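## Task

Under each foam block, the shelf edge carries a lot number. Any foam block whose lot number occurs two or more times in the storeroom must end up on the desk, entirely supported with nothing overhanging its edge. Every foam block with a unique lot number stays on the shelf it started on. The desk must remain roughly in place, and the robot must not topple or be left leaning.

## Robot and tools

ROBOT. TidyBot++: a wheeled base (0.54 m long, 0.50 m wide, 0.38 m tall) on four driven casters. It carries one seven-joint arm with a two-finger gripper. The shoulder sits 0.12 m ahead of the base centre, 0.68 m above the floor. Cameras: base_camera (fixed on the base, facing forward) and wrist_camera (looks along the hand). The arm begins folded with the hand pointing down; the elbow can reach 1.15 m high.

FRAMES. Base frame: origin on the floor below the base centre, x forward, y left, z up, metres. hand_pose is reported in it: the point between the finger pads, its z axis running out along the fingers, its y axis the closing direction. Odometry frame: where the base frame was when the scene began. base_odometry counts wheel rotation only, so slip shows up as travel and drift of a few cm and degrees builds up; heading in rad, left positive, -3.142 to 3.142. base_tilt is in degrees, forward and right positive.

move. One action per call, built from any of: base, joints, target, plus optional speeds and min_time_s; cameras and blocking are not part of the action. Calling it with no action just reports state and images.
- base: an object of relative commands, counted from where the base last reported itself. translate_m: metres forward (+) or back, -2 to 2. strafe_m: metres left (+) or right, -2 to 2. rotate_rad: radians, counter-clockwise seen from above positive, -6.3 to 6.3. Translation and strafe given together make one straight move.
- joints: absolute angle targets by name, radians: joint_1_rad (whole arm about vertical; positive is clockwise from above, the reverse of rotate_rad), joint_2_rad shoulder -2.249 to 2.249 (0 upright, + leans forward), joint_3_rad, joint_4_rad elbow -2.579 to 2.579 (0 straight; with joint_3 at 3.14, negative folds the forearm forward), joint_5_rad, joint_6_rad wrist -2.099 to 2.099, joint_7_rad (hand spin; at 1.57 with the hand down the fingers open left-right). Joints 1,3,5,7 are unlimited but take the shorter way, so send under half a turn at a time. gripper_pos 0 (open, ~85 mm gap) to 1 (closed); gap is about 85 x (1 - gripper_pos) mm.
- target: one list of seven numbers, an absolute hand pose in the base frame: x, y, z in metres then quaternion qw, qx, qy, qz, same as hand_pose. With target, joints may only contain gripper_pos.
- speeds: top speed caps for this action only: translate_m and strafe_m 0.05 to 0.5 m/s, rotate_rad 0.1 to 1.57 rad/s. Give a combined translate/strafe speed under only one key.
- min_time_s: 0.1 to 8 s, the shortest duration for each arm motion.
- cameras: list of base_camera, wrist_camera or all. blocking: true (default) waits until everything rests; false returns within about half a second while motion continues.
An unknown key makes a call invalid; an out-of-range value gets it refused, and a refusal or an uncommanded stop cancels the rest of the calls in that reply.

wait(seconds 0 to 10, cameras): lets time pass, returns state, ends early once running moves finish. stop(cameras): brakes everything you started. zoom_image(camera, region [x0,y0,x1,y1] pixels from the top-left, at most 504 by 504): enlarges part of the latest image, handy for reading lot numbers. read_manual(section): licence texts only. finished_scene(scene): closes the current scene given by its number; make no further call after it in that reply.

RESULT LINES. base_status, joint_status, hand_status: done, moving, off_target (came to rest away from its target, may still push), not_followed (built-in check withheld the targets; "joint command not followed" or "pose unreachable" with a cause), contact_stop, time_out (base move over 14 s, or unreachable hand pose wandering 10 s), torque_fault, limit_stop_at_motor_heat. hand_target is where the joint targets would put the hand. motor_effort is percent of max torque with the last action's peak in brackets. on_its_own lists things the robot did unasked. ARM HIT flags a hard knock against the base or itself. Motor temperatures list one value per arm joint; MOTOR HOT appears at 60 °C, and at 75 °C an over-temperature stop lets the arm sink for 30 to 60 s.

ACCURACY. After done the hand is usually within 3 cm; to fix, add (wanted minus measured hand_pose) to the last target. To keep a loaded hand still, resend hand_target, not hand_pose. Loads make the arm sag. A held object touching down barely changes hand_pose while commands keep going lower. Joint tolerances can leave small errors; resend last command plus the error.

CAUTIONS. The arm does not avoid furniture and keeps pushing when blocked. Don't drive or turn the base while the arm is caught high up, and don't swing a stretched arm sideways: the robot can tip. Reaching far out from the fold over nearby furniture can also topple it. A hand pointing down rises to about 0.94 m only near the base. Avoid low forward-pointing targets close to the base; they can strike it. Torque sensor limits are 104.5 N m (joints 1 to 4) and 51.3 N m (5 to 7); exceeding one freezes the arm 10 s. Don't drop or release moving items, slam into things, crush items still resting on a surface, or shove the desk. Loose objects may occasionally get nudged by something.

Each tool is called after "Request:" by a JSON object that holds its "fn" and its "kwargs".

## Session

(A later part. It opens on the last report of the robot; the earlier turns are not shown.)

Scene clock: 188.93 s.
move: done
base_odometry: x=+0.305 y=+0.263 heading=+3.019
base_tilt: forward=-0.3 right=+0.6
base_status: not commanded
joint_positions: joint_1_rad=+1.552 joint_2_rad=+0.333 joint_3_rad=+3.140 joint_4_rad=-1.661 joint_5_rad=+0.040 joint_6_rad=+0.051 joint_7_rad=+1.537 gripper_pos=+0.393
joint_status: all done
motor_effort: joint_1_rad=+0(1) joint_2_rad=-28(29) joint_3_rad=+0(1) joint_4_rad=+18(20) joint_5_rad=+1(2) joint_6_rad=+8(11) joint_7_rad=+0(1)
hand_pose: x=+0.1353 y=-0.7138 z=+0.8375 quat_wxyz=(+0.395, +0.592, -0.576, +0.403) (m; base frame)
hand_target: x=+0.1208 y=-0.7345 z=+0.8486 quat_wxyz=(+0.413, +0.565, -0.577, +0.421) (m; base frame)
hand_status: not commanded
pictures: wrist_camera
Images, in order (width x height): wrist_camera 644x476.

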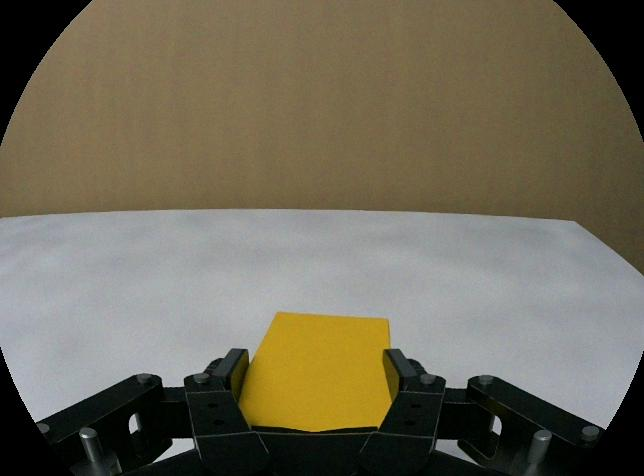

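Request:
{"fn": "move", "kwargs": {"joints": {"joint_2_rad": 0.51, "joint_4_rad": -1.75, "joint_6_rad": 0.42}, "min_time_s": 1.2, "cameras": ["wrist_camera"]}}

Request:
{"fn": "move", "kwargs": {"joints": {"joint_2_rad": 0.522}, "min_time_s": 0.6}}

Request:
{"fn": "move", "kwargs": {"joints": {"joint_2_rad": 0.536}, "min_time_s": 0.6}}

Request:
{"fn": "move", "kwargs": {"joints": {"joint_2_rad": 0.55}, "min_time_s": 0.6, "cameras": ["wrist_camera"]}}

Scene clock: 191.03 s.
move: done
base_odometry: x=+0.305 y=+0.263 heading=+3.019
base_tilt: forward=-0.3 right=+0.6
base_status: not commanded
joint_positions: joint_1_rad=+1.552 joint_2_rad=+0.468 joint_3_rad=+3.140 joint_4_rad=-1.713 joint_5_rad=+0.040 joint_6_rad=+0.353 joint_7_rad=+1.537 gripper_pos=+0.393
joint_status: all done
motor_effort: joint_1_rad=+0(1) joint_2_rad=-31(33) joint_3_rad=+0(0) joint_4_rad=+17(19) joint_5_rad=+0(1) joint_6_rad=+9(10) joint_7_rad=+0(1)
hand_pose: x=+0.1396 y=-0.7480 z=+0.7975 quat_wxyz=(+0.424, +0.569, -0.551, +0.439) (m; base frame)
hand_target: x=+0.1181 y=-0.7481 z=+0.7663 quat_wxyz=(+0.427, +0.555, -0.570, +0.429) (m; base frame)
hand_status: not commanded
pictures: wrist_camera
Images, in order (width x height): wrist_camera 644x476.

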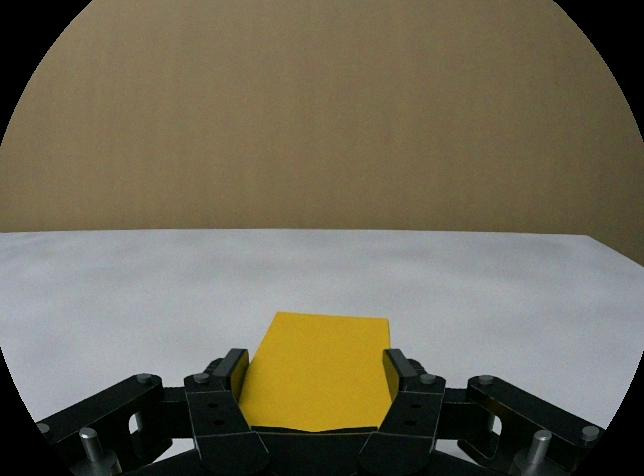

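Scene clock: 191.93 s.
move: done
base_odometry: x=+0.305 y=+0.263 heading=+3.019
base_tilt: forward=-0.3 right=+0.6
base_status: not commanded
joint_positions: joint_1_rad=+1.552 joint_2_rad=+0.473 joint_3_rad=+3.140 joint_4_rad=-1.713 joint_5_rad=+0.040 joint_6_rad=+0.353 joint_7_rad=+1.537 gripper_pos=+0.393
joint_status: all done
motor_effort: joint_1_rad=-1(1) joint_2_rad=-30(31) joint_3_rad=+0(0) joint_4_rad=+16(18) joint_5_rad=+1(1) joint_6_rad=+9(9) joint_7_rad=+0(1)
hand_pose: x=+0.1396 y=-0.7486 z=+0.7939 quat_wxyz=(+0.422, +0.571, -0.552, +0.438) (m; base frame)
hand_target: x=+0.1181 y=-0.7490 z=+0.7573 quat_wxyz=(+0.424, +0.558, -0.572, +0.426) (m; base frame)
hand_status: not commanded
pictures: none

Scene clock: 192.83 s.
move: done
base_odometry: x=+0.305 y=+0.263 heading=+3.019
base_tilt: forward=-0.3 right=+0.6
base_status: not commanded
joint_positions: joint_1_rad=+1.552 joint_2_rad=+0.488 joint_3_rad=+3.140 joint_4_rad=-1.713 joint_5_rad=+0.040 joint_6_rad=+0.353 joint_7_rad=+1.537 gripper_pos=+0.393
joint_status: all done
motor_effort: joint_1_rad=+0(1) joint_2_rad=-31(32) joint_3_rad=+0(0) joint_4_rad=+17(18) joint_5_rad=+1(1) joint_6_rad=+9(10) joint_7_rad=+0(1)
hand_pose: x=+0.1397 y=-0.7502 z=+0.7830 quat_wxyz=(+0.418, +0.574, -0.555, +0.434) (m; base frame)
hand_target: x=+0.1181 y=-0.7500 z=+0.7468 quat_wxyz=(+0.420, +0.561, -0.575, +0.422) (m; base frame)
hand_status: not commanded
pictures: none

Scene clock: 193.73 s.
move: done
base_odometry: x=+0.305 y=+0.263 heading=+3.019
base_tilt: forward=-0.3 right=+0.6
base_status: not commanded
joint_positions: joint_1_rad=+1.552 joint_2_rad=+0.498 joint_3_rad=+3.140 joint_4_rad=-1.713 joint_5_rad=+0.040 joint_6_rad=+0.357 joint_7_rad=+1.537 gripper_pos=+0.393
joint_status: all done
motor_effort: joint_1_rad=+0(1) joint_2_rad=-31(31) joint_3_rad=+0(0) joint_4_rad=+16(17) joint_5_rad=+1(1) joint_6_rad=+9(10) joint_7_rad=+0(1)
hand_pose: x=+0.1397 y=-0.7515 z=+0.7763 quat_wxyz=(+0.416, +0.575, -0.556, +0.432) (m; base frame)
hand_target: x=+0.1181 y=-0.7508 z=+0.7363 quat_wxyz=(+0.416, +0.564, -0.578, +0.418) (m; base frame)
hand_status: not commanded
pictures: wrist_camera
Images, in order (width x height): wrist_camera 644x476.

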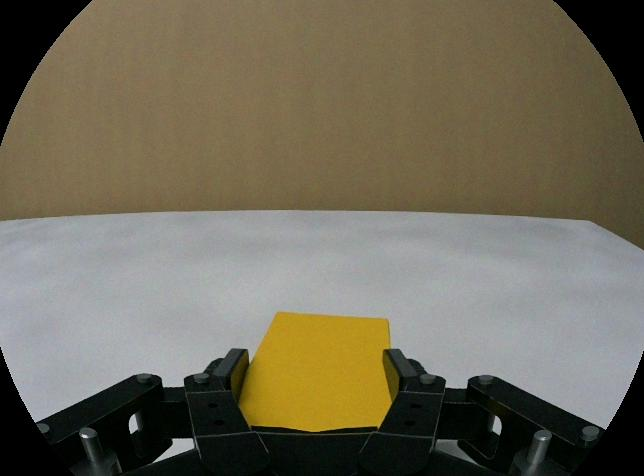

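Request:
{"fn": "move", "kwargs": {"joints": {"joint_2_rad": 0.563}, "min_time_s": 0.6}}

Request:
{"fn": "move", "kwargs": {"joints": {"gripper_pos": 0.0}, "cameras": ["wrist_camera"]}}

Request:
{"fn": "move", "kwargs": {"base": {"strafe_m": 0.4}, "speeds": {"strafe_m": 0.25}, "cameras": ["wrist_camera"]}}

Scene clock: 194.77 s.
move: done
base_odometry: x=+0.305 y=+0.263 heading=+3.019
base_tilt: forward=-0.3 right=+0.6
base_status: not commanded
joint_positions: joint_1_rad=+1.552 joint_2_rad=+0.501 joint_3_rad=+3.140 joint_4_rad=-1.713 joint_5_rad=+0.040 joint_6_rad=+0.362 joint_7_rad=+1.538 gripper_pos=+0.393
joint_status: all done
motor_effort: joint_1_rad=+0(1) joint_2_rad=-29(30) joint_3_rad=+0(1) joint_4_rad=+15(17) joint_5_rad=+1(1) joint_6_rad=+7(9) joint_7_rad=-1(1)
hand_pose: x=+0.1398 y=-0.7522 z=+0.7757 quat_wxyz=(+0.417, +0.575, -0.556, +0.432) (m; base frame)
hand_target: x=+0.1181 y=-0.7515 z=+0.7265 quat_wxyz=(+0.412, +0.566, -0.581, +0.414) (m; base frame)
hand_status: not commanded
pictures: none

Scene clock: 195.60 s.
move: done
base_odometry: x=+0.305 y=+0.263 heading=+3.019
base_tilt: forward=-0.3 right=+0.6
base_status: not commanded
joint_positions: joint_1_rad=+1.552 joint_2_rad=+0.515 joint_3_rad=+3.140 joint_4_rad=-1.714 joint_5_rad=+0.040 joint_6_rad=+0.362 joint_7_rad=+1.538 gripper_pos=+0.000
joint_status: all done
motor_effort: joint_1_rad=-1(1) joint_2_rad=-31(32) joint_3_rad=+0(0) joint_4_rad=+16(17) joint_5_rad=+0(1) joint_6_rad=+9(10) joint_7_rad=-1(1)
hand_pose: x=+0.1398 y=-0.7533 z=+0.7647 quat_wxyz=(+0.413, +0.578, -0.559, +0.428) (m; base frame)
hand_target: x=+0.1181 y=-0.7515 z=+0.7265 quat_wxyz=(+0.412, +0.566, -0.581, +0.414) (m; base frame)
hand_status: not commanded
pictures: wrist_camera
Images, in order (width x height): wrist_camera 644x476.

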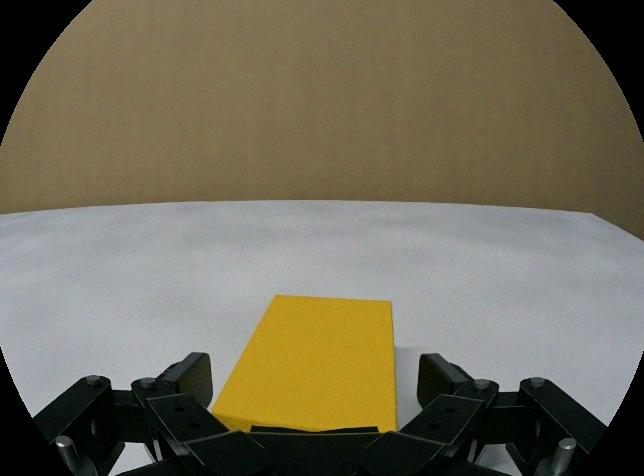

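Scene clock: 198.10 s.
move: done
base_odometry: x=+0.255 y=-0.134 heading=+3.019
base_tilt: forward=-0.3 right=+0.6
base_status: done
joint_positions: joint_1_rad=+1.554 joint_2_rad=+0.519 joint_3_rad=+3.140 joint_4_rad=-1.715 joint_5_rad=+0.039 joint_6_rad=+0.362 joint_7_rad=+1.538 gripper_pos=+0.000
joint_status: not commanded
motor_effort: joint_1_rad=-1(1) joint_2_rad=-32(33) joint_3_rad=+0(1) joint_4_rad=+16(18) joint_5_rad=+1(1) joint_6_rad=+9(10) joint_7_rad=+0(1)
hand_pose: x=+0.1382 y=-0.7534 z=+0.7612 quat_wxyz=(+0.412, +0.578, -0.560, +0.427) (m; base frame)
hand_target: x=+0.1181 y=-0.7515 z=+0.7265 quat_wxyz=(+0.412, +0.566, -0.581, +0.414) (m; base frame)
hand_status: not commanded
pictures: wrist_camera
Images, in order (width x height): wrist_camera 644x476.

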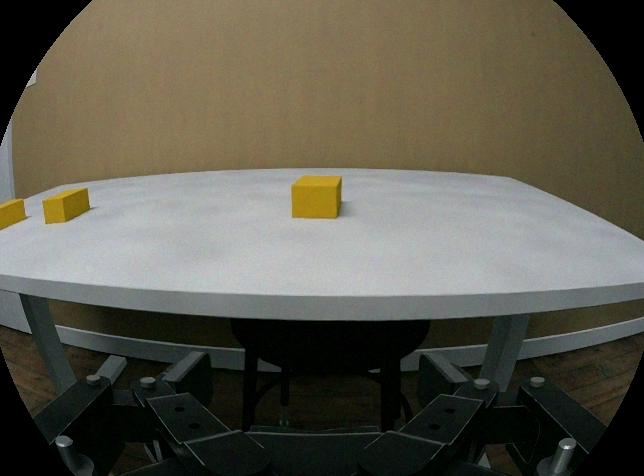

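Request:
{"fn": "finished_scene", "kwargs": {"scene": 2}}

The scene is finished: the task was done.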